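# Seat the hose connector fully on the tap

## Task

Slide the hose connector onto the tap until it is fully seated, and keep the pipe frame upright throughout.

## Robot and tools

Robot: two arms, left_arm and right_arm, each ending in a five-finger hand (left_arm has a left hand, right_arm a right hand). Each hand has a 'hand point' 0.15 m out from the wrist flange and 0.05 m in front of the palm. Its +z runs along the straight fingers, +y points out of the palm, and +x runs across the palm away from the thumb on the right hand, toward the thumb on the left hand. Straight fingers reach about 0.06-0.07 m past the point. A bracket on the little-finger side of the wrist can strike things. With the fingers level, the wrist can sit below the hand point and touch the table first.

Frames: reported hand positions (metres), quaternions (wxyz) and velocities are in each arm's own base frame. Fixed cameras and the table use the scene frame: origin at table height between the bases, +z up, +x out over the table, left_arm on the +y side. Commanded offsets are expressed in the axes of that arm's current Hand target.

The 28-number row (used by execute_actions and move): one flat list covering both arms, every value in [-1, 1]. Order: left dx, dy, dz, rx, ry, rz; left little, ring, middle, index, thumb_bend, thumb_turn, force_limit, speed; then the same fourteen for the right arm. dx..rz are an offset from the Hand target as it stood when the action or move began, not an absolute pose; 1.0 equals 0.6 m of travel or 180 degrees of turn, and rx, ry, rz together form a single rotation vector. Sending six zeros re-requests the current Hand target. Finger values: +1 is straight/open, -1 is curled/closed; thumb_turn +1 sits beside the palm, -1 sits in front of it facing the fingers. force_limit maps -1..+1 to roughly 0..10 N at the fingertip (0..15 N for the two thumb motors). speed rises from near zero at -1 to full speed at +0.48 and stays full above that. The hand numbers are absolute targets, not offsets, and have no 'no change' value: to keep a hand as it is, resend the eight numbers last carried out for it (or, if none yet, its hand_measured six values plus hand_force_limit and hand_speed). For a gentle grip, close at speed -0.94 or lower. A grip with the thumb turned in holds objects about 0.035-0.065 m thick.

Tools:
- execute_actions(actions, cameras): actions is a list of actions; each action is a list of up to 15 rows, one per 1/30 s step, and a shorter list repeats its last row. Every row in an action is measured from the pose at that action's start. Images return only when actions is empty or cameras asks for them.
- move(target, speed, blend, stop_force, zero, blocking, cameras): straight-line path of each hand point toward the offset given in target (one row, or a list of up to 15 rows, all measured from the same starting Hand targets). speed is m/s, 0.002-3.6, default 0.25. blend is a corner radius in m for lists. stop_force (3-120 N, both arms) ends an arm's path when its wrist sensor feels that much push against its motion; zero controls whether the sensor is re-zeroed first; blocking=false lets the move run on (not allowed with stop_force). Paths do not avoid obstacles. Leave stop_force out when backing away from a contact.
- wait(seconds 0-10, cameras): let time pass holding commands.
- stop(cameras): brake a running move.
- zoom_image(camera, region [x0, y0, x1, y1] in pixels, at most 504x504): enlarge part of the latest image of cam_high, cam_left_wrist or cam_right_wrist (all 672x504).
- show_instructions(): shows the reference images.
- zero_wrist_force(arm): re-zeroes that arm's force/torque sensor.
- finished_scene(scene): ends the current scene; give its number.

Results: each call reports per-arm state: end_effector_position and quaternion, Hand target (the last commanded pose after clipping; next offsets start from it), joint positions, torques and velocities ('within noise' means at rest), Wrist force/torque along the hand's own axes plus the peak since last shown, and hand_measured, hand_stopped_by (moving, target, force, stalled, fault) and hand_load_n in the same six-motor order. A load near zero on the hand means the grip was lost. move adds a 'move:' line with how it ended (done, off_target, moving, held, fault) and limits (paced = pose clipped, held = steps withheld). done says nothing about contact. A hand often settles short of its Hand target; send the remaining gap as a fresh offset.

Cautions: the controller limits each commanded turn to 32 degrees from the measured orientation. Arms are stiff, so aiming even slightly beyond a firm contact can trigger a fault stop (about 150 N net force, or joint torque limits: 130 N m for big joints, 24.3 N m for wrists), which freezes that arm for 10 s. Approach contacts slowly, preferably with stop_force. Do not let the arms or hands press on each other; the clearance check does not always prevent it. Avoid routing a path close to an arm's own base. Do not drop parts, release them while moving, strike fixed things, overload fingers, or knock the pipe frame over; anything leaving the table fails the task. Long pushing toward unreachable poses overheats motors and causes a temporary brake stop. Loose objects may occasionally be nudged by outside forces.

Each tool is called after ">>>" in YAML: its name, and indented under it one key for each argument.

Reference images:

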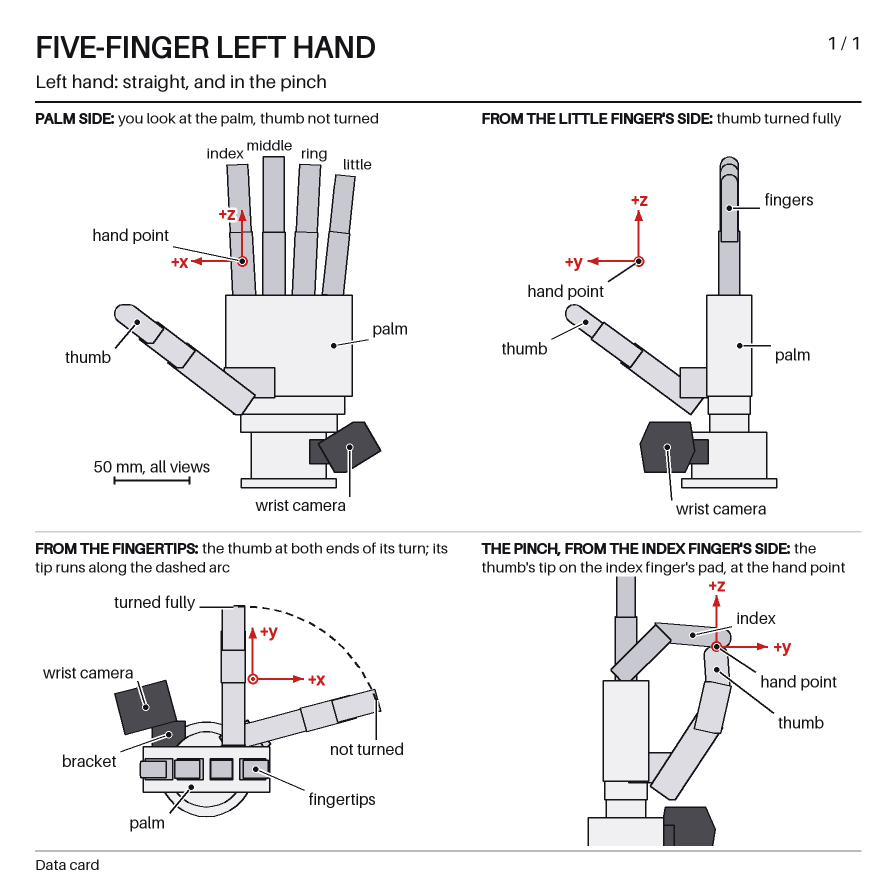

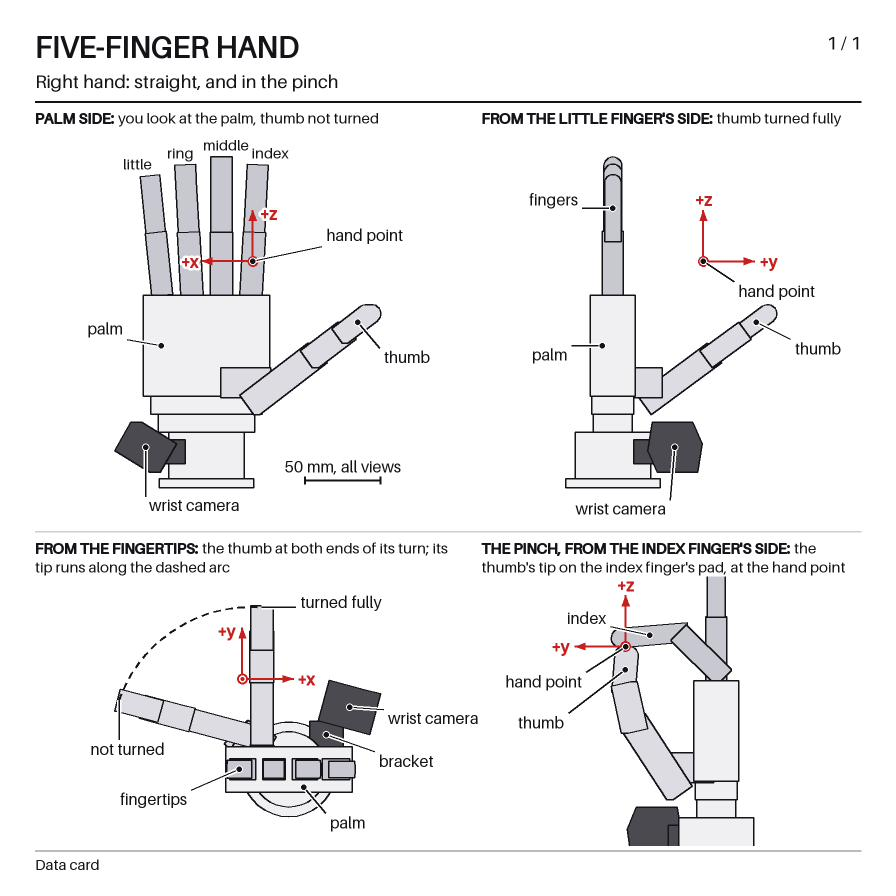

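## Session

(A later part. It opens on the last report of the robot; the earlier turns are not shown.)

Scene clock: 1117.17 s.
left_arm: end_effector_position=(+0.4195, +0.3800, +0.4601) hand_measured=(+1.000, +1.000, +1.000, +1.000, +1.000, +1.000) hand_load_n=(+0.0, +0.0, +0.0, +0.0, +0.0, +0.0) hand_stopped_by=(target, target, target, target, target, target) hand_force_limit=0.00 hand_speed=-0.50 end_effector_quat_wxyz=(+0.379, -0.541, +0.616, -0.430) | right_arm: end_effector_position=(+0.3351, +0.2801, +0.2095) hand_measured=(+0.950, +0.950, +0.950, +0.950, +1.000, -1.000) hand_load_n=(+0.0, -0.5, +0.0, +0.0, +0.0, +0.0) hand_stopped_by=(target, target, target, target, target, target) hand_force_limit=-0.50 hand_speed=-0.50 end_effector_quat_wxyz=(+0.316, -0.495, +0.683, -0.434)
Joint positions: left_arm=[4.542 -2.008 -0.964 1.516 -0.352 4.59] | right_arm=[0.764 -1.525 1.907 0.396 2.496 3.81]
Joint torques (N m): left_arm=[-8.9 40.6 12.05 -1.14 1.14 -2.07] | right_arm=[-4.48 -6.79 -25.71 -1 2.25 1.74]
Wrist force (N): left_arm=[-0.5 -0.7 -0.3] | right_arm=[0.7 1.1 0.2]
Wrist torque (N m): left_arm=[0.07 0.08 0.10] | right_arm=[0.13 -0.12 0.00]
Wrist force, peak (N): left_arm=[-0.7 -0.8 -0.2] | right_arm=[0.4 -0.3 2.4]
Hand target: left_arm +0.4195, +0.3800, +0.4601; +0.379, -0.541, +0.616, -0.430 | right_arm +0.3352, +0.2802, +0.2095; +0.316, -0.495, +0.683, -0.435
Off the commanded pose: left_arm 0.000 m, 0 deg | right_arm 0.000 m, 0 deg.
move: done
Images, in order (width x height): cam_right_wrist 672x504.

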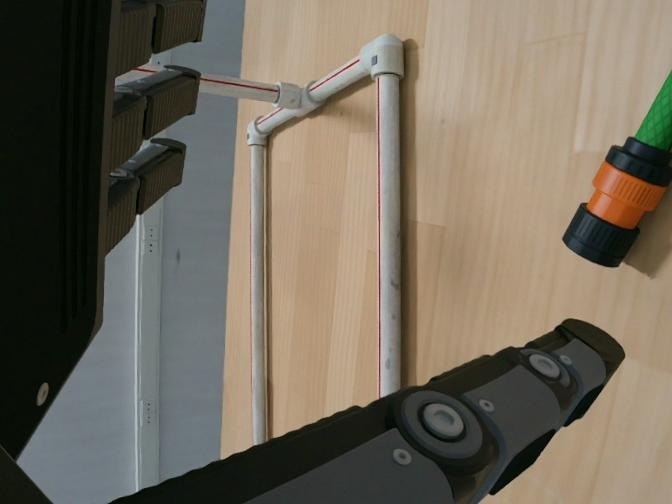

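>>> move:
  target: [0,0,0,0,0,0,1,1,1,1,1,1,0,-0.5,0.0012,0.155,0.1,0,0,0,0.4,0.4,0.4,0.4,0.5,-1,0.4,0.2]
  speed: 0.2

>>> move:
  target: [0,0,0,0,0,0,1,1,1,1,1,1,0,-0.5,0.0008,0.109,0.0705,0,0,0,0.4,0.4,0.4,0.4,0.5,-1,0.4,0.2]
  speed: 0.08
  stop_force: 10
  cameras: ["cam_right_wrist"]

>>> move:
  target: [0,0,0,0,0,0,1,1,1,1,1,1,0,-0.5,0,0,0,0,0,0,-0.4,-0.4,-0.3,-0.3,-0.2,-1,-0.2,-0.85]

>>> move:
  target: [0,0,0,0,0,0,1,1,1,1,1,1,0,-0.5,0,0,0,0,0,0,-0.5,-0.5,-0.4,-0.4,-0.3,-1,0.4,-0.85]
  cameras: ["cam_right_wrist"]

Scene clock: 1135.03 s.
left_arm: end_effector_position=(+0.4195, +0.3800, +0.4601) hand_measured=(+1.000, +1.000, +1.000, +1.000, +1.000, +1.000) hand_load_n=(+0.0, +0.0, +0.0, +0.0, +0.0, +0.0) hand_stopped_by=(target, target, target, target, target, target) hand_force_limit=0.00 hand_speed=-0.50 end_effector_quat_wxyz=(+0.379, -0.541, +0.616, -0.430) | right_arm: end_effector_position=(+0.3493, +0.2749, +0.0999) hand_measured=(+0.400, +0.400, +0.400, +0.400, +0.500, -1.000) hand_load_n=(+0.0, +0.0, +0.0, +0.0, +0.0, +0.0) hand_stopped_by=(target, target, target, target, target, target) hand_force_limit=0.40 hand_speed=0.20 end_effector_quat_wxyz=(+0.316, -0.495, +0.683, -0.435)
Joint positions: left_arm=[4.542 -2.008 -0.964 1.516 -0.352 4.59] | right_arm=[0.721 -1.389 2.069 0.06 2.465 3.762]
Joint torques (N m): left_arm=[-8.32 41.55 12.49 -1.04 1.23 -2.12] | right_arm=[8.75 -21.41 -19.26 -0.84 2.7 2.62]
Wrist force (N): left_arm=[-0.5 -1.0 -0.2] | right_arm=[1.4 1.6 0.2]
Wrist torque (N m): left_arm=[0.02 0.09 0.12] | right_arm=[0.19 -0.21 0.10]
Wrist force, peak (N): left_arm=[-0.6 -0.9 -0.3] | right_arm=[1.1 2.9 1.1]
Hand target: left_arm +0.4195, +0.3800, +0.4601; +0.379, -0.541, +0.616, -0.430 | right_arm +0.3494, +0.2750, +0.0999; +0.316, -0.495, +0.683, -0.435
Off the commanded pose: left_arm 0.000 m, 0 deg | right_arm 0.000 m, 0 deg.
move: done

Scene clock: 1137.20 s.
left_arm: end_effector_position=(+0.4195, +0.3800, +0.4601) hand_measured=(+1.000, +1.000, +1.000, +1.000, +1.000, +1.000) hand_load_n=(+0.0, +0.0, +0.0, +0.0, +0.0, +0.0) hand_stopped_by=(target, target, target, target, target, target) hand_force_limit=0.00 hand_speed=-0.50 end_effector_quat_wxyz=(+0.379, -0.541, +0.616, -0.430) | right_arm: end_effector_position=(+0.3595, +0.2713, +0.0227) hand_measured=(+0.400, +0.400, +0.400, +0.400, +0.500, -1.000) hand_load_n=(+0.0, +0.0, +0.0, +0.0, +0.5, +0.0) hand_stopped_by=(target, target, target, target, target, target) hand_force_limit=0.40 hand_speed=0.20 end_effector_quat_wxyz=(+0.316, -0.495, +0.683, -0.435)
Joint positions: left_arm=[4.542 -2.008 -0.964 1.516 -0.352 4.59] | right_arm=[0.692 -1.243 2.14 -0.181 2.443 3.732]
Joint torques (N m): left_arm=[-8.46 41.41 12.74 -1.03 1.25 -2.01] | right_arm=[7.83 -37.42 -21.55 -1.12 2.66 2.33]
Wrist force (N): left_arm=[-0.5 -0.7 -0.6] | right_arm=[0.9 1.2 0.3]
Wrist torque (N m): left_arm=[0.08 0.06 0.10] | right_arm=[0.15 -0.15 0.08]
Wrist force, peak (N): left_arm=[-0.2 -1.0 -0.4] | right_arm=[0.9 2.5 0.8]
Hand target: left_arm +0.4195, +0.3800, +0.4601; +0.379, -0.541, +0.616, -0.430 | right_arm +0.3595, +0.2713, +0.0227; +0.316, -0.495, +0.683, -0.435
Off the commanded pose: left_arm 0.000 m, 0 deg | right_arm 0.000 m, 0 deg.
move: done
Images, in order (width x height): cam_right_wrist 672x504.

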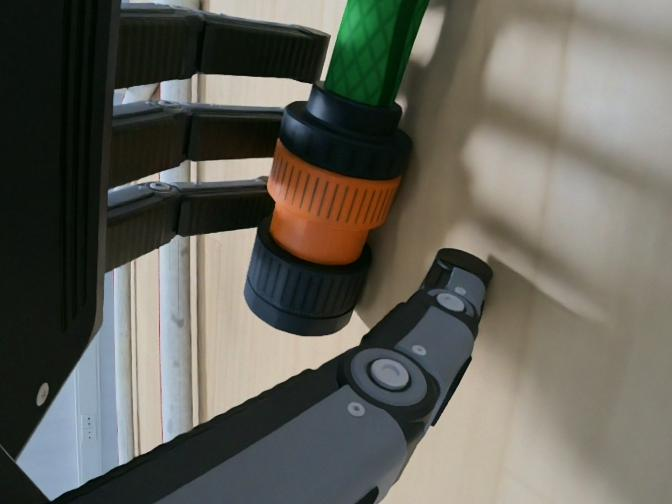

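Scene clock: 1138.47 s.
left_arm: end_effector_position=(+0.4195, +0.3800, +0.4601) hand_measured=(+1.000, +1.000, +1.000, +1.000, +1.000, +1.000) hand_load_n=(+0.0, +0.0, -0.5, +0.0, +0.0, +0.0) hand_stopped_by=(target, target, target, target, target, target) hand_force_limit=0.00 hand_speed=-0.50 end_effector_quat_wxyz=(+0.379, -0.541, +0.616, -0.430) | right_arm: end_effector_position=(+0.3595, +0.2713, +0.0228) hand_measured=(-0.014, +0.040, +0.110, +0.084, +0.342, -1.000) hand_load_n=(+3.5, +2.5, +0.0, +8.5, +10.5, +3.5) hand_stopped_by=(force, force, force, force, force, target) hand_force_limit=-0.20 hand_speed=-0.85 end_effector_quat_wxyz=(+0.316, -0.495, +0.683, -0.435)
Joint positions: left_arm=[4.542 -2.008 -0.964 1.516 -0.352 4.59] | right_arm=[0.692 -1.243 2.14 -0.181 2.443 3.732]
Joint torques (N m): left_arm=[-8.76 40.62 13.35 -1.14 1.2 -2.2] | right_arm=[7.33 -35.78 -18.91 -1.09 1.59 2.36]
Wrist force (N): left_arm=[-0.4 -0.6 -0.5] | right_arm=[1.6 -1.5 -0.9]
Wrist torque (N m): left_arm=[0.09 0.05 0.11] | right_arm=[0.00 -0.14 0.02]
Wrist force, peak (N): left_arm=[-0.5 -0.9 -0.6] | right_arm=[1.8 -2.4 -1.7]
Hand target: left_arm +0.4195, +0.3800, +0.4601; +0.379, -0.541, +0.616, -0.430 | right_arm +0.3595, +0.2713, +0.0227; +0.316, -0.495, +0.683, -0.435
Off the commanded pose: left_arm 0.000 m, 0 deg | right_arm 0.000 m, 0 deg.
move: done

Scene clock: 1138.97 s.
left_arm: end_effector_position=(+0.4195, +0.3800, +0.4601) hand_measured=(+1.000, +1.000, +1.000, +1.000, +1.000, +1.000) hand_load_n=(+0.0, +0.0, +0.0, +0.0, +0.0, +0.0) hand_stopped_by=(target, target, target, target, target, target) hand_force_limit=0.00 hand_speed=-0.50 end_effector_quat_wxyz=(+0.379, -0.541, +0.616, -0.430) | right_arm: end_effector_position=(+0.3595, +0.2713, +0.0228) hand_measured=(-0.068, +0.016, +0.086, +0.084, +0.342, -1.000) hand_load_n=(+6.5, +3.0, +5.0, +8.5, +17.0, +11.5) hand_stopped_by=(force, force, force, force, force, target) hand_force_limit=0.40 hand_speed=-0.85 end_effector_quat_wxyz=(+0.316, -0.495, +0.683, -0.435)
Joint positions: left_arm=[4.542 -2.008 -0.964 1.516 -0.352 4.59] | right_arm=[0.692 -1.243 2.14 -0.181 2.443 3.732]
Joint torques (N m): left_arm=[-8.19 40.99 13.21 -0.9 1.17 -2.04] | right_arm=[6.35 -31.21 -18.5 -1.03 -0.47 2.22]
Wrist force (N): left_arm=[-0.6 -0.5 -0.1] | right_arm=[1.3 -5.1 -3.5]
Wrist torque (N m): left_arm=[0.09 0.10 0.09] | right_arm=[-0.08 -0.10 -0.05]
Wrist force, peak (N): left_arm=[-0.4 -0.8 -0.4] | right_arm=[2.4 -7.1 -3.3]
Hand target: left_arm +0.4195, +0.3800, +0.4601; +0.379, -0.541, +0.616, -0.430 | right_arm +0.3595, +0.2713, +0.0227; +0.316, -0.495, +0.683, -0.435
Off the commanded pose: left_arm 0.000 m, 0 deg | right_arm 0.000 m, 0 deg.
move: done
Images, in order (width x height): cam_right_wrist 672x504.

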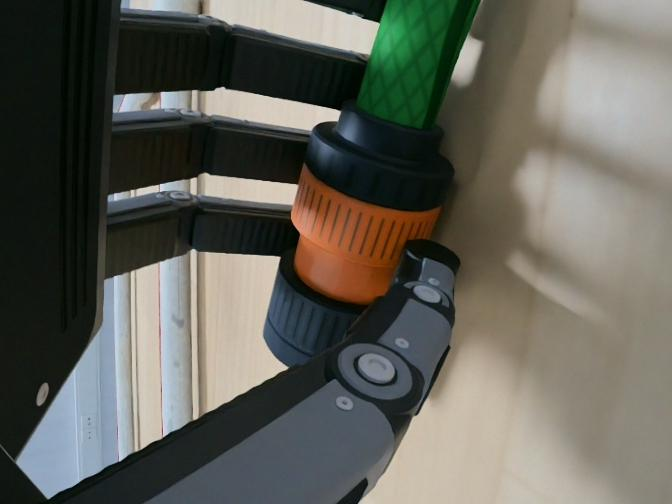

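>>> move:
  target:
    - [0,0,0,0,0,0,1,1,1,1,1,1,0,-0.5,0,-0.151,-0.0705,0,0,0,-0.5,-0.5,-0.4,-0.4,-0.3,-1,0.4,-0.85]
    - [0,0,0,0,0,0,1,1,1,1,1,1,0,-0.5,-0.132,-0.239,-0.198,-0.472,0,0,-0.5,-0.5,-0.4,-0.4,-0.3,-1,0.4,-0.85]
  speed: 0.2
  blend: 0.03
  cameras: ["cam_right_wrist"]

Scene clock: 1152.67 s.
left_arm: end_effector_position=(+0.4195, +0.3800, +0.4601) hand_measured=(+1.000, +1.000, +1.000, +1.000, +1.000, +1.000) hand_load_n=(+0.0, +0.0, +0.0, +0.0, +0.0, +0.0) hand_stopped_by=(target, target, target, target, target, target) hand_force_limit=0.00 hand_speed=-0.50 end_effector_quat_wxyz=(+0.379, -0.541, +0.616, -0.430) | right_arm: end_effector_position=(+0.3392, +0.3609, +0.2030) hand_measured=(-0.068, +0.016, +0.086, +0.084, +0.342, -1.000) hand_load_n=(+7.0, +3.5, +5.0, +7.5, +18.5, +10.0) hand_stopped_by=(force, force, force, force, force, target) hand_force_limit=0.40 hand_speed=-0.85 end_effector_quat_wxyz=(-0.101, -0.579, +0.797, +0.141)
Joint positions: left_arm=[4.542 -2.008 -0.964 1.516 -0.352 4.59] | right_arm=[0.307 -0.94 1.241 1.556 1.369 3.735]
Joint torques (N m): left_arm=[-8.81 41 13.07 -1.16 1.26 -2.1] | right_arm=[8.21 -48.68 -4.14 2.34 -0.23 2.57]
Wrist force (N): left_arm=[-0.4 -0.7 -0.2] | right_arm=[0.3 -0.6 1.1]
Wrist torque (N m): left_arm=[0.07 0.07 0.11] | right_arm=[-0.04 -0.16 0.11]
Wrist force, peak (N): left_arm=[-0.6 -0.9 -0.4] | right_arm=[1.6 -6.0 -3.7]
Hand target: left_arm +0.4195, +0.3800, +0.4601; +0.379, -0.541, +0.616, -0.430 | right_arm +0.3391, +0.3609, +0.2030; -0.101, -0.579, +0.797, +0.141
Off the commanded pose: left_arm 0.000 m, 0 deg | right_arm 0.000 m, 0 deg.
move: done
Images, in order (width x height): cam_right_wrist 672x504.

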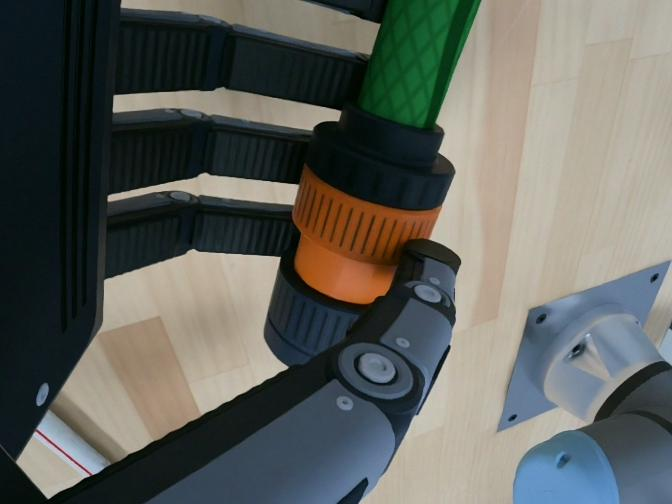

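>>> move:
  target: [0,0,0,0,0,0,1,1,1,1,1,1,0,-0.5,0,0,0,0,0,0,-0.5,-0.5,-0.4,-0.4,0.65,-1,0.4,-0.85]
  cameras: ["cam_right_wrist"]

Scene clock: 1160.20 s.
left_arm: end_effector_position=(+0.4195, +0.3800, +0.4601) hand_measured=(+1.000, +1.000, +1.000, +1.000, +1.000, +1.000) hand_load_n=(+0.0, +0.0, +0.0, -0.5, +0.0, +0.0) hand_stopped_by=(target, target, target, target, target, target) hand_force_limit=0.00 hand_speed=-0.50 end_effector_quat_wxyz=(+0.379, -0.541, +0.616, -0.430) | right_arm: end_effector_position=(+0.3391, +0.3609, +0.2030) hand_measured=(-0.068, +0.016, +0.084, +0.082, +0.650, -1.000) hand_load_n=(+0.0, +2.0, +0.0, +0.5, +0.5, +0.0) hand_stopped_by=(force, force, force, force, target, target) hand_force_limit=0.40 hand_speed=-0.85 end_effector_quat_wxyz=(-0.101, -0.579, +0.797, +0.141)
Joint positions: left_arm=[4.542 -2.008 -0.964 1.516 -0.352 4.59] | right_arm=[0.307 -0.94 1.241 1.556 1.369 3.735]
Joint torques (N m): left_arm=[-9.08 40.3 13.53 -1.17 1.38 -2.21] | right_arm=[7.76 -52.89 -5.24 4.4 -1.38 2.49]
Wrist force (N): left_arm=[-0.6 -0.7 -0.1] | right_arm=[0.5 -0.8 0.7]
Wrist torque (N m): left_arm=[0.07 0.10 0.09] | right_arm=[-0.05 -0.09 0.15]
Wrist force, peak (N): left_arm=[-0.5 -0.8 -0.7] | right_arm=[0.5 -1.4 1.4]
Hand target: left_arm +0.4195, +0.3800, +0.4601; +0.379, -0.541, +0.616, -0.430 | right_arm +0.3391, +0.3609, +0.2030; -0.101, -0.579, +0.797, +0.141
Off the commanded pose: left_arm 0.000 m, 0 deg | right_arm 0.000 m, 0 deg.
move: done
Images, in order (width x height): cam_right_wrist 672x504.

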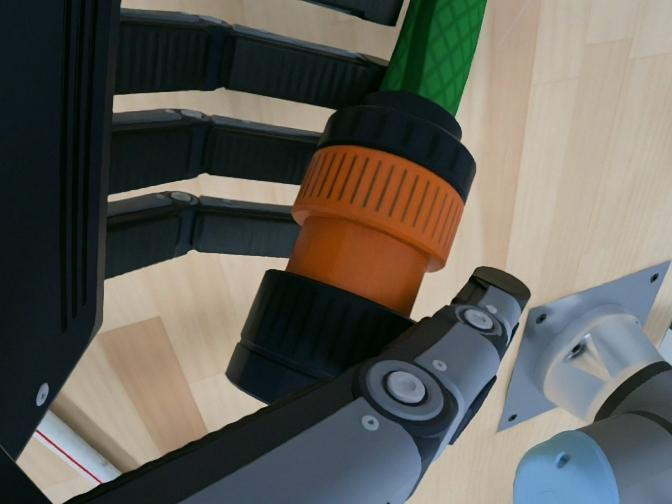

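>>> move:
  target: [0,0,0,0,0,0,1,1,1,1,1,1,0,-0.5,0,0,0,0,0,0,-0.52,-0.52,-0.5,-0.5,0.85,-1,-0.4,-0.8]
  cameras: ["cam_right_wrist"]

Scene clock: 1167.83 s.
left_arm: end_effector_position=(+0.4195, +0.3800, +0.4601) hand_measured=(+1.000, +1.000, +1.000, +1.000, +1.000, +1.000) hand_load_n=(+0.0, +0.0, +0.0, +0.0, +0.0, +0.0) hand_stopped_by=(target, target, target, target, target, target) hand_force_limit=0.00 hand_speed=-0.50 end_effector_quat_wxyz=(+0.379, -0.541, +0.616, -0.430) | right_arm: end_effector_position=(+0.3391, +0.3609, +0.2030) hand_measured=(-0.520, -0.112, -0.116, -0.376, +0.852, -1.000) hand_load_n=(+0.0, +1.0, +0.0, +6.0, +2.5, -2.0) hand_stopped_by=(target, force, force, force, target, target) hand_force_limit=-0.40 hand_speed=-0.80 end_effector_quat_wxyz=(-0.101, -0.579, +0.797, +0.141)
Joint positions: left_arm=[4.542 -2.008 -0.964 1.516 -0.352 4.59] | right_arm=[0.307 -0.94 1.241 1.556 1.369 3.735]
Joint torques (N m): left_arm=[-9.23 41.37 12.63 -1.15 1.28 -2.19] | right_arm=[7.24 -52.03 -6.98 2.97 -1.1 2.29]
Wrist force (N): left_arm=[-0.5 -0.6 -0.3] | right_arm=[0.6 -1.1 1.0]
Wrist torque (N m): left_arm=[0.09 0.07 0.10] | right_arm=[-0.12 -0.12 0.13]
Wrist force, peak (N): left_arm=[-0.7 -0.9 -0.5] | right_arm=[0.5 -1.2 1.4]
Hand target: left_arm +0.4195, +0.3800, +0.4601; +0.379, -0.541, +0.616, -0.430 | right_arm +0.3391, +0.3609, +0.2030; -0.101, -0.579, +0.797, +0.141
Off the commanded pose: left_arm 0.000 m, 0 deg | right_arm 0.000 m, 0 deg.
move: done
Images, in order (width x height): cam_right_wrist 672x504.

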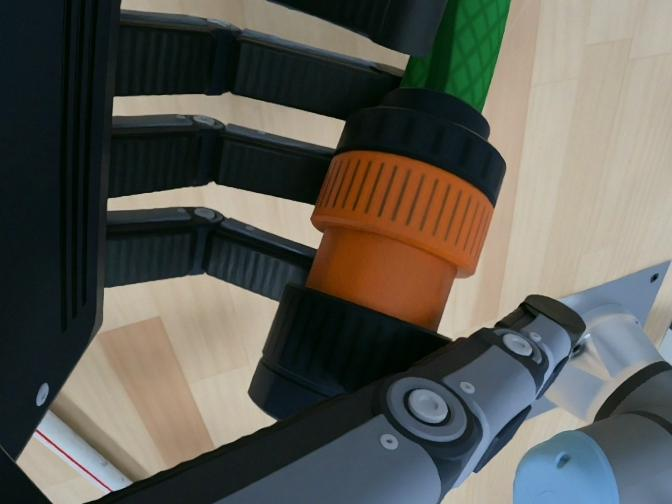

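>>> move:
  target: [0,0,0,0,0,0,1,1,1,1,1,1,0,-0.5,0,0,0,0,0,0,-0.52,-0.52,-0.5,-0.5,1,-1,-0.4,-0.8]
  cameras: ["cam_right_wrist"]

Scene clock: 1172.83 s.
left_arm: end_effector_position=(+0.4195, +0.3800, +0.4601) hand_measured=(+1.000, +1.000, +1.000, +1.000, +1.000, +1.000) hand_load_n=(+0.0, +0.0, +0.0, +0.0, +0.0, -0.5) hand_stopped_by=(target, target, target, target, target, target) hand_force_limit=0.00 hand_speed=-0.50 end_effector_quat_wxyz=(+0.379, -0.541, +0.616, -0.430) | right_arm: end_effector_position=(+0.3391, +0.3609, +0.2030) hand_measured=(-0.520, -0.112, -0.116, -0.376, +1.000, -1.000) hand_load_n=(+0.0, +1.5, +0.0, +0.0, +0.0, +0.0) hand_stopped_by=(target, force, force, force, target, target) hand_force_limit=-0.40 hand_speed=-0.80 end_effector_quat_wxyz=(-0.101, -0.579, +0.797, +0.141)
Joint positions: left_arm=[4.542 -2.008 -0.964 1.516 -0.352 4.59] | right_arm=[0.307 -0.94 1.241 1.556 1.369 3.735]
Joint torques (N m): left_arm=[-9.08 40.24 14.3 -1.01 1.25 -1.96] | right_arm=[5.54 -50.76 -7.6 1.84 -1.22 1.93]
Wrist force (N): left_arm=[-0.5 -0.6 -0.6] | right_arm=[1.0 -0.6 0.9]
Wrist torque (N m): left_arm=[0.11 0.06 0.10] | right_arm=[-0.05 -0.16 0.17]
Wrist force, peak (N): left_arm=[-0.4 -1.0 -0.4] | right_arm=[0.9 -1.1 1.4]
Hand target: left_arm +0.4195, +0.3800, +0.4601; +0.379, -0.541, +0.616, -0.430 | right_arm +0.3391, +0.3609, +0.2030; -0.101, -0.579, +0.797, +0.141
Off the commanded pose: left_arm 0.000 m, 0 deg | right_arm 0.000 m, 0 deg.
move: done
Images, in order (width x height): cam_right_wrist 672x504.

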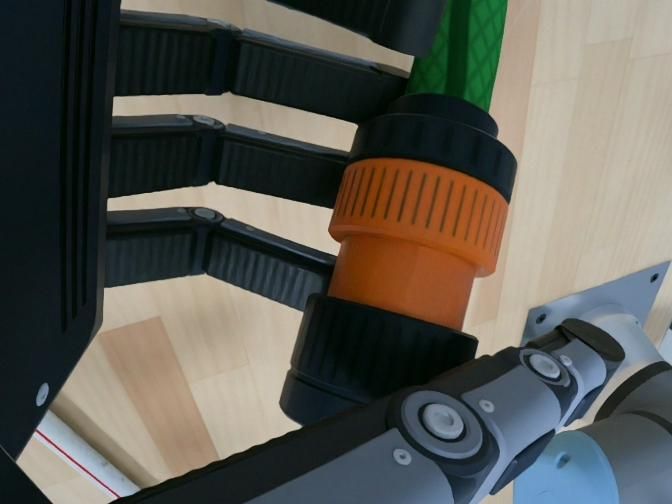

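>>> move:
  target: [0,0,0,0,0,0,1,1,1,1,1,1,0,-0.5,0,0,-0.05,-0.17,0,0,-0.52,-0.52,-0.5,-0.5,1,-1,-0.4,-0.8]
  speed: 0.1
  cameras: ["cam_right_wrist"]

Scene clock: 1193.83 s.
left_arm: end_effector_position=(+0.4195, +0.3800, +0.4601) hand_measured=(+1.000, +1.000, +1.000, +1.000, +1.000, +1.000) hand_load_n=(+0.0, +0.0, +0.0, +0.0, +0.0, -0.5) hand_stopped_by=(target, target, target, target, target, target) hand_force_limit=0.00 hand_speed=-0.50 end_effector_quat_wxyz=(+0.379, -0.541, +0.616, -0.430) | right_arm: end_effector_position=(+0.3489, +0.3577, +0.2312) hand_measured=(-0.520, -0.112, -0.116, -0.376, +1.000, -1.000) hand_load_n=(-0.5, +2.0, +0.0, +1.0, +0.0, -0.5) hand_stopped_by=(target, force, force, force, target, target) hand_force_limit=-0.40 hand_speed=-0.80 end_effector_quat_wxyz=(-0.250, -0.531, +0.732, +0.346) end_effector_velocity=(+0.000, +0.000, -0.001) end_effector_angular_velocity=(-0.004, -0.006, +0.000)
Joint positions: left_arm=[4.542 -2.008 -0.964 1.516 -0.352 4.59] | right_arm=[0.211 -0.727 1.185 1.923 1.171 3.494]
Joint velocities: left_arm=[within noise] | right_arm=[0.001 -0.002 -0.001 -0.004 0.003 0.005]
Joint torques (N m): left_arm=[-7.8 40.2 13.22 -1.29 1.23 -2.17] | right_arm=[4.88 -58.4 -13.04 0.33 1.4 2.65]
Wrist force (N): left_arm=[-0.6 -0.8 -0.4] | right_arm=[1.1 -1.5 0.3]
Wrist torque (N m): left_arm=[0.07 0.08 0.10] | right_arm=[-0.03 -0.25 0.22]
Wrist force, peak (N): left_arm=[-0.6 -0.9 -0.5] | right_arm=[1.0 -1.9 -0.1]
Hand target: left_arm +0.4195, +0.3800, +0.4601; +0.379, -0.541, +0.616, -0.430 | right_arm +0.3488, +0.3577, +0.2312; -0.250, -0.531, +0.732, +0.346
Off the commanded pose: left_arm 0.000 m, 0 deg | right_arm 0.000 m, 0 deg.
move: done
Images, in order (width x height): cam_right_wrist 672x504.

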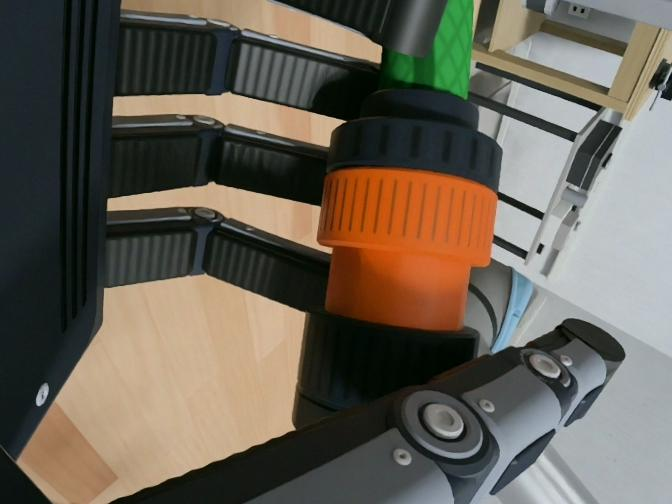

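>>> move:
  target: [0,0,0,0,0,0,1,1,1,1,1,1,0,-0.5,0,0,0,0,0,0,0.0,0.0,0.0,0.0,0.3,-1,-0.3,-0.8]
  cameras: ["cam_right_wrist"]

Scene clock: 1231.17 s.
left_arm: end_effector_position=(+0.4195, +0.3800, +0.4601) hand_measured=(+1.000, +1.000, +1.000, +1.000, +1.000, +1.000) hand_load_n=(+0.0, +0.0, +0.0, +0.0, +0.0, +0.0) hand_stopped_by=(target, target, target, target, target, target) hand_force_limit=0.00 hand_speed=-0.50 end_effector_quat_wxyz=(+0.379, -0.541, +0.616, -0.430) | right_arm: end_effector_position=(+0.3488, +0.3577, +0.2312) hand_measured=(+0.000, +0.000, +0.000, +0.000, +0.584, -1.000) hand_load_n=(+0.0, +1.0, +6.5, +0.0, +5.0, +0.0) hand_stopped_by=(target, force, target, target, force, target) hand_force_limit=-0.30 hand_speed=-0.80 end_effector_quat_wxyz=(-0.250, -0.531, +0.732, +0.346)
Joint positions: left_arm=[4.542 -2.008 -0.964 1.516 -0.352 4.59] | right_arm=[0.212 -0.727 1.185 1.922 1.171 3.494]
Joint torques (N m): left_arm=[-8.51 40.86 13.97 -1.12 1.32 -2.11] | right_arm=[7.63 -57.24 -22.56 3.64 1.31 2.51]
Wrist force (N): left_arm=[-0.3 -0.5 -0.4] | right_arm=[0.7 -1.6 0.0]
Wrist torque (N m): left_arm=[0.11 0.05 0.11] | right_arm=[-0.02 -0.23 0.18]
Wrist force, peak (N): left_arm=[-0.6 -0.8 -0.6] | right_arm=[1.0 -2.3 0.0]
Hand target: left_arm +0.4195, +0.3800, +0.4601; +0.379, -0.541, +0.616, -0.430 | right_arm +0.3488, +0.3577, +0.2312; -0.250, -0.531, +0.732, +0.346
Off the commanded pose: left_arm 0.000 m, 0 deg | right_arm 0.000 m, 0 deg.
move: done
Images, in order (width x height): cam_right_wrist 672x504.

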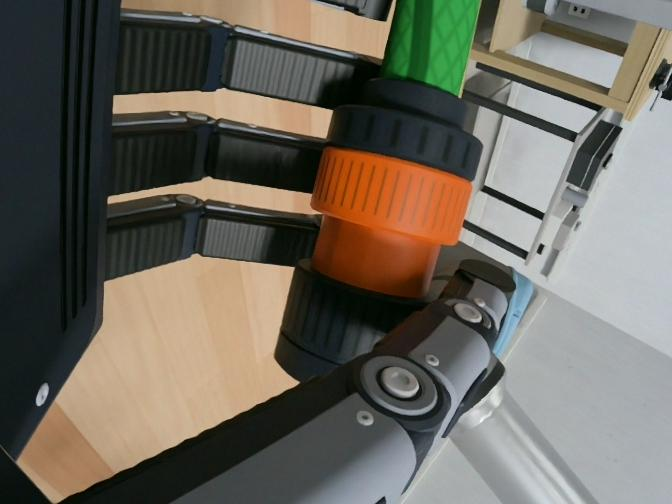

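>>> move:
  target: [0,0,0,0,0,0,1,1,1,1,1,1,0,-0.5,0,0,0,0.17,0,0,0.0,0.0,0.0,0.0,0.3,-1,-0.3,-0.8]
  speed: 0.15

>>> move:
  target: [0,0,0,0,0,0,1,1,1,1,1,1,0,-0.5,0,0,0,0,0,0,0.0,0.0,0.0,0.0,1,-1,-0.3,-0.8]
  cameras: ["cam_right_wrist"]

Scene clock: 1254.93 s.
left_arm: end_effector_position=(+0.4195, +0.3800, +0.4601) hand_measured=(+1.000, +1.000, +1.000, +1.000, +1.000, +1.000) hand_load_n=(+0.0, -0.5, +0.0, +0.0, +0.0, -0.5) hand_stopped_by=(target, target, target, target, target, target) hand_force_limit=0.00 hand_speed=-0.50 end_effector_quat_wxyz=(+0.379, -0.541, +0.616, -0.430) | right_arm: end_effector_position=(+0.3487, +0.3577, +0.2313) hand_measured=(+0.000, +0.000, +0.000, +0.000, +0.584, -1.000) hand_load_n=(+0.5, +1.5, +6.0, +0.0, +4.0, +0.0) hand_stopped_by=(target, force, target, target, force, target) hand_force_limit=-0.30 hand_speed=-0.80 end_effector_quat_wxyz=(-0.101, -0.579, +0.797, +0.141)
Joint positions: left_arm=[4.542 -2.008 -0.964 1.516 -0.352 4.59] | right_arm=[0.296 -0.942 1.171 1.631 1.372 3.724]
Joint torques (N m): left_arm=[-7.76 40.95 14.01 -1.34 1.35 -2.15] | right_arm=[-8.82 -29.2 -22.18 4.77 -2.36 -2.49]
Wrist force (N): left_arm=[-0.5 -0.6 -0.3] | right_arm=[0.4 -0.7 1.0]
Wrist torque (N m): left_arm=[0.08 0.08 0.10] | right_arm=[-0.04 -0.14 0.22]
Wrist force, peak (N): left_arm=[-0.6 -0.8 -0.5] | right_arm=[0.9 -2.2 0.4]
Hand target: left_arm +0.4195, +0.3800, +0.4601; +0.379, -0.541, +0.616, -0.430 | right_arm +0.3488, +0.3577, +0.2312; -0.101, -0.579, +0.797, +0.141
Off the commanded pose: left_arm 0.000 m, 0 deg | right_arm 0.000 m, 0 deg.
move: done

Scene clock: 1256.67 s.
left_arm: end_effector_position=(+0.4195, +0.3800, +0.4601) hand_measured=(+1.000, +1.000, +1.000, +1.000, +1.000, +1.000) hand_load_n=(+0.0, +0.0, +0.0, +0.0, +0.0, +0.0) hand_stopped_by=(target, target, target, target, target, target) hand_force_limit=0.00 hand_speed=-0.50 end_effector_quat_wxyz=(+0.379, -0.541, +0.616, -0.430) | right_arm: end_effector_position=(+0.3488, +0.3577, +0.2312) hand_measured=(+0.000, +0.000, +0.000, +0.000, +1.000, -1.000) hand_load_n=(+0.0, +0.5, +0.5, +0.0, +0.0, +0.0) hand_stopped_by=(target, force, target, target, target, target) hand_force_limit=-0.30 hand_speed=-0.80 end_effector_quat_wxyz=(-0.101, -0.579, +0.797, +0.141)
Joint positions: left_arm=[4.542 -2.008 -0.964 1.516 -0.352 4.59] | right_arm=[0.296 -0.942 1.17 1.631 1.372 3.724]
Joint torques (N m): left_arm=[-8.05 40.57 13.72 -1.24 1.36 -2.32] | right_arm=[-8.21 -30.46 -25.71 1.33 0.64 -2.73]
Wrist force (N): left_arm=[-0.4 -0.6 -0.4] | right_arm=[0.6 -0.4 0.1]
Wrist torque (N m): left_arm=[0.10 0.06 0.11] | right_arm=[-0.07 -0.06 0.26]
Wrist force, peak (N): left_arm=[-0.6 -0.8 -0.5] | right_arm=[0.6 -0.9 1.5]
Hand target: left_arm +0.4195, +0.3800, +0.4601; +0.379, -0.541, +0.616, -0.430 | right_arm +0.3488, +0.3577, +0.2312; -0.101, -0.579, +0.797, +0.141
Off the commanded pose: left_arm 0.000 m, 0 deg | right_arm 0.000 m, 0 deg.
move: done
Images, in order (width x height): cam_right_wrist 672x504.

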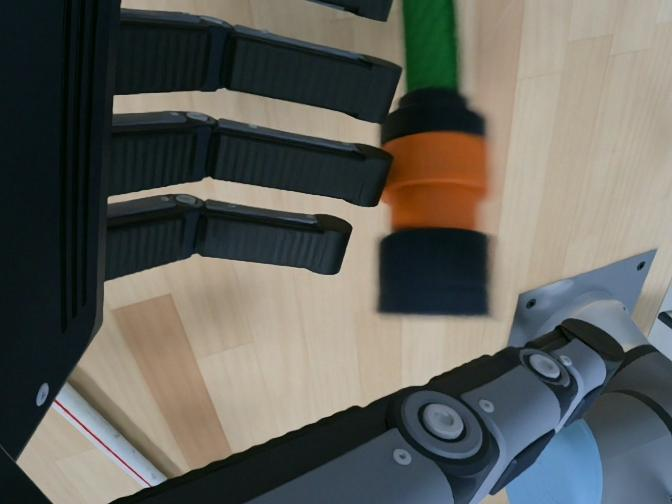

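>>> wait:
  seconds: 0
  cameras: ["cam_high","cam_right_wrist"]

Scene clock: 1258.53 s.
left_arm: end_effector_position=(+0.4195, +0.3800, +0.4601) hand_measured=(+1.000, +1.000, +1.000, +1.000, +1.000, +1.000) hand_load_n=(+0.0, +0.0, +0.0, +0.0, +0.0, +0.0) hand_stopped_by=(target, target, target, target, target, target) hand_force_limit=0.00 hand_speed=-0.50 end_effector_quat_wxyz=(+0.379, -0.541, +0.616, -0.430) | right_arm: end_effector_position=(+0.3488, +0.3577, +0.2312) hand_measured=(+0.000, +0.000, +0.000, +0.000, +1.000, -1.000) hand_load_n=(+0.0, +0.5, +0.0, +0.5, +0.0, +0.0) hand_stopped_by=(target, force, target, target, target, target) hand_force_limit=-0.30 hand_speed=-0.80 end_effector_quat_wxyz=(-0.101, -0.579, +0.797, +0.141)
Joint positions: left_arm=[4.542 -2.008 -0.964 1.516 -0.352 4.59] | right_arm=[0.296 -0.942 1.17 1.631 1.372 3.724]
Joint torques (N m): left_arm=[-8.55 40.85 13.57 -1.24 1.4 -2.22] | right_arm=[-6.96 -30.8 -25.35 1.07 0.64 -2.72]
Wrist force (N): left_arm=[-0.5 -0.6 -0.4] | right_arm=[0.7 -0.2 0.2]
Wrist torque (N m): left_arm=[0.09 0.07 0.10] | right_arm=[-0.04 -0.08 0.27]
Wrist force, peak (N): left_arm=[-0.6 -0.8 -0.5] | right_arm=[0.7 -0.8 0.3]
Hand target: left_arm +0.4195, +0.3800, +0.4601; +0.379, -0.541, +0.616, -0.430 | right_arm +0.3488, +0.3577, +0.2312; -0.101, -0.579, +0.797, +0.141
Off the commanded pose: left_arm 0.000 m, 0 deg | right_arm 0.000 m, 0 deg.
Images, in order (width x height): cam_high 672x504, cam_right_wrist 672x504.

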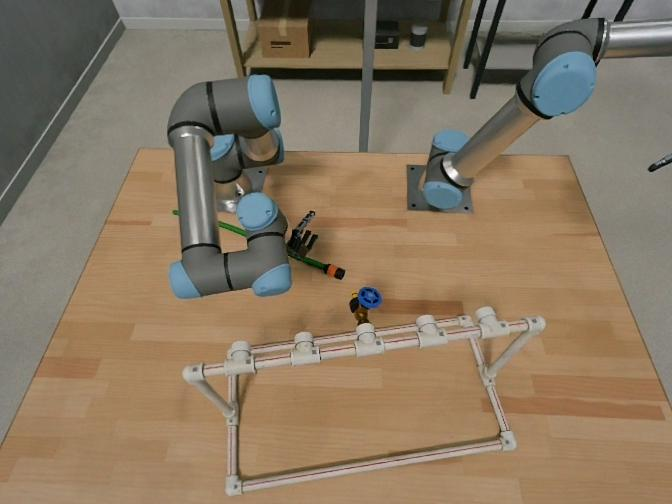

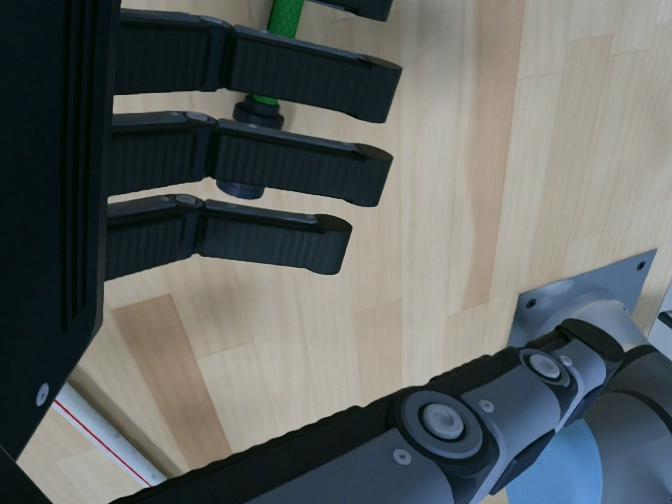

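>>> move:
  target: [0,0,0,0,0,0,1,1,1,1,1,1,0,-0.5,0,0,-0.1,0.472,0,0,0.4,0.4,0.4,0.4,0.5,-1,0.4,0.2]
  speed: 0.4
  cameras: ["cam_high","cam_right_wrist"]

Scene clock: 1332.23 s.
left_arm: end_effector_position=(+0.4195, +0.3800, +0.4601) hand_measured=(+1.000, +1.000, +1.000, +1.000, +1.000, +1.000) hand_load_n=(+0.0, +0.0, +0.0, +0.0, +0.0, +0.0) hand_stopped_by=(target, target, target, target, target, target) hand_force_limit=0.00 hand_speed=-0.50 end_effector_quat_wxyz=(+0.379, -0.541, +0.616, -0.430) | right_arm: end_effector_position=(+0.3682, +0.3512, +0.2877) hand_measured=(+0.400, +0.400, +0.400, +0.400, +0.500, -1.000) hand_load_n=(+0.0, +0.0, +0.0, +0.0, +0.0, +0.0) hand_stopped_by=(target, target, target, target, target, target) hand_force_limit=0.40 hand_speed=0.20 end_effector_quat_wxyz=(+0.316, -0.495, +0.683, -0.434)
Joint positions: left_arm=[4.542 -2.008 -0.964 1.516 -0.352 4.59] | right_arm=[0.836 -1.368 1.536 0.685 2.546 3.901]
Joint torques (N m): left_arm=[-8.55 40.92 13.5 -1.19 1.56 -2.25] | right_arm=[2.62 -15.79 -26.12 -0.63 2.43 1.18]
Wrist force (N): left_arm=[-0.4 -0.6 -0.5] | right_arm=[1.0 1.3 0.5]
Wrist torque (N m): left_arm=[0.10 0.05 0.10] | right_arm=[0.14 -0.16 0.03]
Wrist force, peak (N): left_arm=[-0.6 -0.9 -0.7] | right_arm=[0.9 2.0 0.0]
Hand target: left_arm +0.4195, +0.3800, +0.4601; +0.379, -0.541, +0.616, -0.430 | right_arm +0.3683, +0.3513, +0.2876; +0.316, -0.495, +0.683, -0.435
Off the commanded pose: left_arm 0.000 m, 0 deg | right_arm 0.000 m, 0 deg.
move: done
Images, in order (width x height): cam_high 672x504, cam_right_wrist 672x504.

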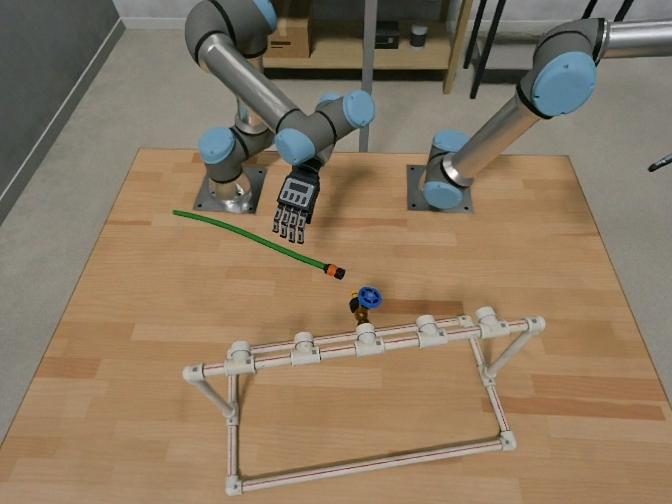

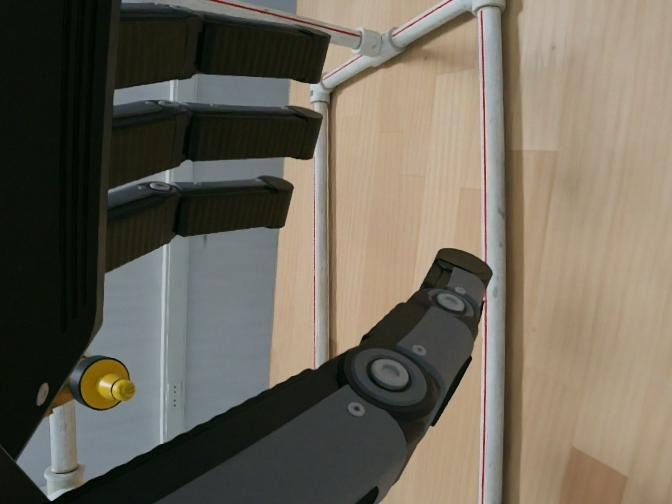

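>>> move:
  target: [0,0,0,0,0,0,1,1,1,1,1,1,0,-0.5,-0.077,0.195,-0.111,0,0,0,0.4,0.4,0.4,0.4,0.5,-1,0.4,0.2]
  speed: 0.3
  cameras: ["cam_right_wrist"]

Scene clock: 1346.07 s.
left_arm: end_effector_position=(+0.4195, +0.3800, +0.4601) hand_measured=(+1.000, +1.000, +1.000, +1.000, +1.000, +1.000) hand_load_n=(+0.0, +0.0, +0.0, +0.0, +0.0, +0.0) hand_stopped_by=(target, target, target, target, target, target) hand_force_limit=0.00 hand_speed=-0.50 end_effector_quat_wxyz=(+0.379, -0.541, +0.616, -0.430) | right_arm: end_effector_position=(+0.2783, +0.4294, +0.2099) hand_measured=(+0.400, +0.400, +0.400, +0.400, +0.500, -1.000) hand_load_n=(+0.0, +0.0, +0.0, +0.0, +0.0, +0.0) hand_stopped_by=(target, target, target, target, target, target) hand_force_limit=0.40 hand_speed=0.20 end_effector_quat_wxyz=(+0.316, -0.495, +0.683, -0.435)
Joint positions: left_arm=[4.542 -2.008 -0.964 1.516 -0.352 4.59] | right_arm=[1.117 -1.129 1.517 0.893 2.685 4.393]
Joint torques (N m): left_arm=[-7.64 41.06 13.45 -1.21 1.46 -2.32] | right_arm=[8.72 -29.53 -4.53 1.92 -0.16 2.03]
Wrist force (N): left_arm=[-0.5 -0.7 -0.5] | right_arm=[1.1 1.7 0.3]
Wrist torque (N m): left_arm=[0.09 0.08 0.10] | right_arm=[0.21 -0.16 0.10]
Wrist force, peak (N): left_arm=[-0.3 -1.1 -0.4] | right_arm=[0.6 4.0 -0.7]
Hand target: left_arm +0.4195, +0.3800, +0.4601; +0.379, -0.541, +0.616, -0.430 | right_arm +0.2783, +0.4294, +0.2098; +0.316, -0.495, +0.683, -0.435
Off the commanded pose: left_arm 0.000 m, 0 deg | right_arm 0.000 m, 0 deg.
move: done
Images, in order (width x height): cam_right_wrist 672x504.

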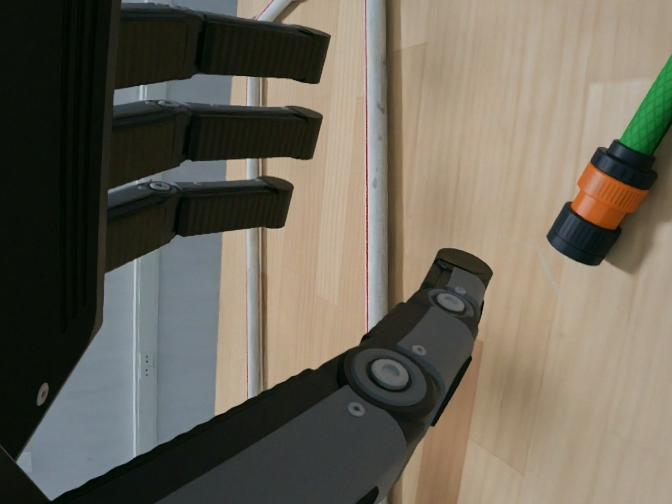

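>>> move:
  target: [0,0,0,0,0,0,1,1,1,1,1,1,0,-0.5,-0.0073,0.1425,0.1288,0,0,0,0.4,0.4,0.4,0.4,0.5,-1,0.4,0.2]
  speed: 0.2

>>> move:
  target: [0,0,0,0,0,0,1,1,1,1,1,1,0,-0.5,0,0.1167,0.0545,0,0,0,0.4,0.4,0.4,0.4,0.5,-1,0.4,0.2]
  speed: 0.08
  stop_force: 10
  cameras: ["cam_right_wrist"]

Scene clock: 1360.87 s.
left_arm: end_effector_position=(+0.4195, +0.3800, +0.4601) hand_measured=(+1.000, +1.000, +1.000, +1.000, +1.000, +1.000) hand_load_n=(+0.0, +0.0, +0.0, +0.0, +0.0, +0.0) hand_stopped_by=(target, target, target, target, target, target) hand_force_limit=0.00 hand_speed=-0.50 end_effector_quat_wxyz=(+0.379, -0.541, +0.616, -0.430) | right_arm: end_effector_position=(+0.3119, +0.4231, +0.0997) hand_measured=(+0.400, +0.400, +0.400, +0.400, +0.500, -1.000) hand_load_n=(+0.0, +0.0, +0.0, +0.0, +0.0, +0.0) hand_stopped_by=(target, target, target, target, target, target) hand_force_limit=0.40 hand_speed=0.20 end_effector_quat_wxyz=(+0.316, -0.495, +0.683, -0.435)
Joint positions: left_arm=[4.542 -2.008 -0.964 1.516 -0.352 4.59] | right_arm=[1.044 -1.027 1.639 0.535 2.66 4.243]
Joint torques (N m): left_arm=[-8.75 39.98 13.92 -1.3 1.58 -2.11] | right_arm=[6.81 -38.5 -23.27 0.32 3.1 2.23]
Wrist force (N): left_arm=[-0.3 -0.8 -0.5] | right_arm=[0.8 1.5 0.2]
Wrist torque (N m): left_arm=[0.08 0.05 0.12] | right_arm=[0.20 -0.13 0.01]
Wrist force, peak (N): left_arm=[-0.9 -0.8 -0.5] | right_arm=[0.9 3.1 1.3]
Hand target: left_arm +0.4195, +0.3800, +0.4601; +0.379, -0.541, +0.616, -0.430 | right_arm +0.3119, +0.4232, +0.0997; +0.316, -0.495, +0.683, -0.435
Off the commanded pose: left_arm 0.000 m, 0 deg | right_arm 0.000 m, 0 deg.
move: done

Scene clock: 1362.90 s.
left_arm: end_effector_position=(+0.4195, +0.3800, +0.4601) hand_measured=(+1.000, +1.000, +1.000, +1.000, +1.000, +1.000) hand_load_n=(+0.0, +0.0, +0.0, +0.0, +0.0, +0.0) hand_stopped_by=(target, target, target, target, target, target) hand_force_limit=0.00 hand_speed=-0.50 end_effector_quat_wxyz=(+0.379, -0.541, +0.616, -0.430) | right_arm: end_effector_position=(+0.3120, +0.4233, +0.0224) hand_measured=(+0.400, +0.400, +0.400, +0.400, +0.500, -1.000) hand_load_n=(+0.0, +0.0, +0.0, +0.0, +0.0, +0.0) hand_stopped_by=(target, target, target, target, target, target) hand_force_limit=0.40 hand_speed=0.20 end_effector_quat_wxyz=(+0.316, -0.495, +0.683, -0.435)
Joint positions: left_arm=[4.542 -2.008 -0.964 1.516 -0.352 4.59] | right_arm=[1.044 -0.91 1.685 0.372 2.66 4.243]
Joint torques (N m): left_arm=[-8.11 40.93 14 -1.18 1.27 -2.07] | right_arm=[-4.28 -49.85 -21.78 1.11 0.3 0.34]
Wrist force (N): left_arm=[-0.3 -0.6 -0.7] | right_arm=[1.3 1.3 0.5]
Wrist torque (N m): left_arm=[0.11 0.04 0.11] | right_arm=[0.13 -0.21 0.09]
Wrist force, peak (N): left_arm=[-0.5 -1.0 -0.5] | right_arm=[1.0 2.3 0.8]
Hand target: left_arm +0.4195, +0.3800, +0.4601; +0.379, -0.541, +0.616, -0.430 | right_arm +0.3120, +0.4233, +0.0224; +0.316, -0.495, +0.683, -0.435
Off the commanded pose: left_arm 0.000 m, 0 deg | right_arm 0.000 m, 0 deg.
move: done
Images, in order (width x height): cam_right_wrist 672x504.

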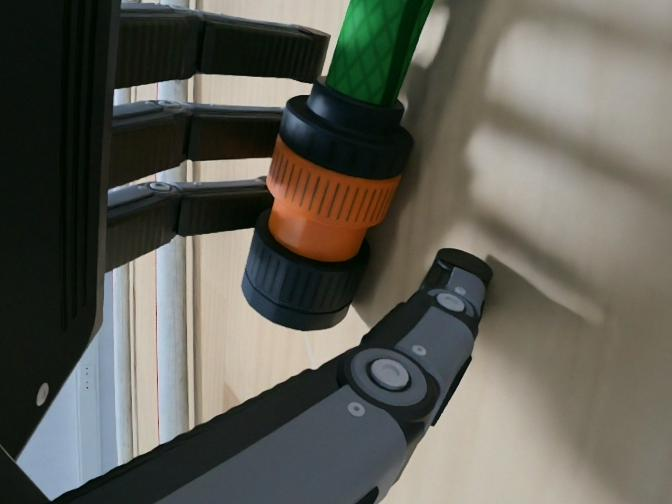

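>>> move:
  target: [0,0,0,0,0,0,1,1,1,1,1,1,0,-0.5,0,0,0,0,0,0,-0.4,-0.4,-0.3,-0.3,-0.2,-1,-0.2,-0.85]

>>> move:
  target: [0,0,0,0,0,0,1,1,1,1,1,1,0,-0.5,0,0,0,0,0,0,-0.5,-0.5,-0.4,-0.4,-0.3,-1,0.4,-0.85]
  cameras: ["cam_right_wrist"]

Scene clock: 1370.60 s.
left_arm: end_effector_position=(+0.4195, +0.3800, +0.4601) hand_measured=(+1.000, +1.000, +1.000, +1.000, +1.000, +1.000) hand_load_n=(-0.5, +0.0, +0.0, +0.0, +0.0, +0.0) hand_stopped_by=(target, target, target, target, target, target) hand_force_limit=0.00 hand_speed=-0.50 end_effector_quat_wxyz=(+0.379, -0.541, +0.616, -0.430) | right_arm: end_effector_position=(+0.3120, +0.4233, +0.0224) hand_measured=(-0.056, +0.026, +0.096, +0.098, +0.348, -1.000) hand_load_n=(+4.5, +0.0, +1.0, +7.5, +9.5, +3.0) hand_stopped_by=(force, force, force, force, force, target) hand_force_limit=-0.20 hand_speed=-0.85 end_effector_quat_wxyz=(+0.316, -0.495, +0.683, -0.435)
Joint positions: left_arm=[4.542 -2.008 -0.964 1.516 -0.352 4.59] | right_arm=[1.044 -0.91 1.685 0.372 2.66 4.243]
Joint torques (N m): left_arm=[-8.04 41.19 14.45 -1.29 1.47 -2.23] | right_arm=[-4.43 -45.76 -19.95 0.53 0.11 1.97]
Wrist force (N): left_arm=[-0.6 -0.7 -0.4] | right_arm=[1.4 -3.0 -3.1]
Wrist torque (N m): left_arm=[0.08 0.09 0.10] | right_arm=[-0.01 -0.16 0.04]
Wrist force, peak (N): left_arm=[-0.5 -1.0 -0.3] | right_arm=[2.8 -3.6 -2.9]
Hand target: left_arm +0.4195, +0.3800, +0.4601; +0.379, -0.541, +0.616, -0.430 | right_arm +0.3120, +0.4233, +0.0224; +0.316, -0.495, +0.683, -0.435
Off the commanded pose: left_arm 0.000 m, 0 deg | right_arm 0.000 m, 0 deg.
move: done

Scene clock: 1371.10 s.
left_arm: end_effector_position=(+0.4195, +0.3800, +0.4601) hand_measured=(+1.000, +1.000, +1.000, +1.000, +1.000, +1.000) hand_load_n=(+0.0, +0.0, +0.0, +0.0, +0.0, +0.0) hand_stopped_by=(target, target, target, target, target, target) hand_force_limit=0.00 hand_speed=-0.50 end_effector_quat_wxyz=(+0.379, -0.541, +0.616, -0.430) | right_arm: end_effector_position=(+0.3120, +0.4233, +0.0224) hand_measured=(-0.110, +0.000, +0.086, +0.098, +0.348, -1.000) hand_load_n=(+7.5, +1.0, +1.0, +9.0, +16.0, +11.0) hand_stopped_by=(force, force, force, force, force, target) hand_force_limit=0.40 hand_speed=-0.85 end_effector_quat_wxyz=(+0.316, -0.495, +0.683, -0.435)
Joint positions: left_arm=[4.542 -2.008 -0.964 1.516 -0.352 4.59] | right_arm=[1.044 -0.91 1.685 0.372 2.66 4.243]
Joint torques (N m): left_arm=[-7.93 40.22 14.62 -1.2 1.53 -2.08] | right_arm=[-5.52 -44.39 -19.39 0.33 0.07 1.92]
Wrist force (N): left_arm=[-0.5 -0.5 -0.4] | right_arm=[0.9 -0.2 -1.0]
Wrist torque (N m): left_arm=[0.11 0.07 0.10] | right_arm=[0.13 -0.21 0.08]
Wrist force, peak (N): left_arm=[-0.5 -0.8 -0.6] | right_arm=[2.3 -5.0 -4.4]
Hand target: left_arm +0.4195, +0.3800, +0.4601; +0.379, -0.541, +0.616, -0.430 | right_arm +0.3120, +0.4233, +0.0224; +0.316, -0.495, +0.683, -0.435
Off the commanded pose: left_arm 0.000 m, 0 deg | right_arm 0.000 m, 0 deg.
move: done
Images, in order (width x height): cam_right_wrist 672x504.

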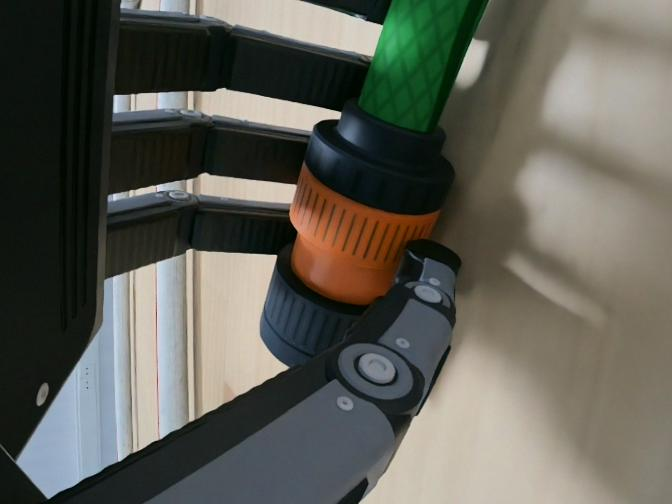

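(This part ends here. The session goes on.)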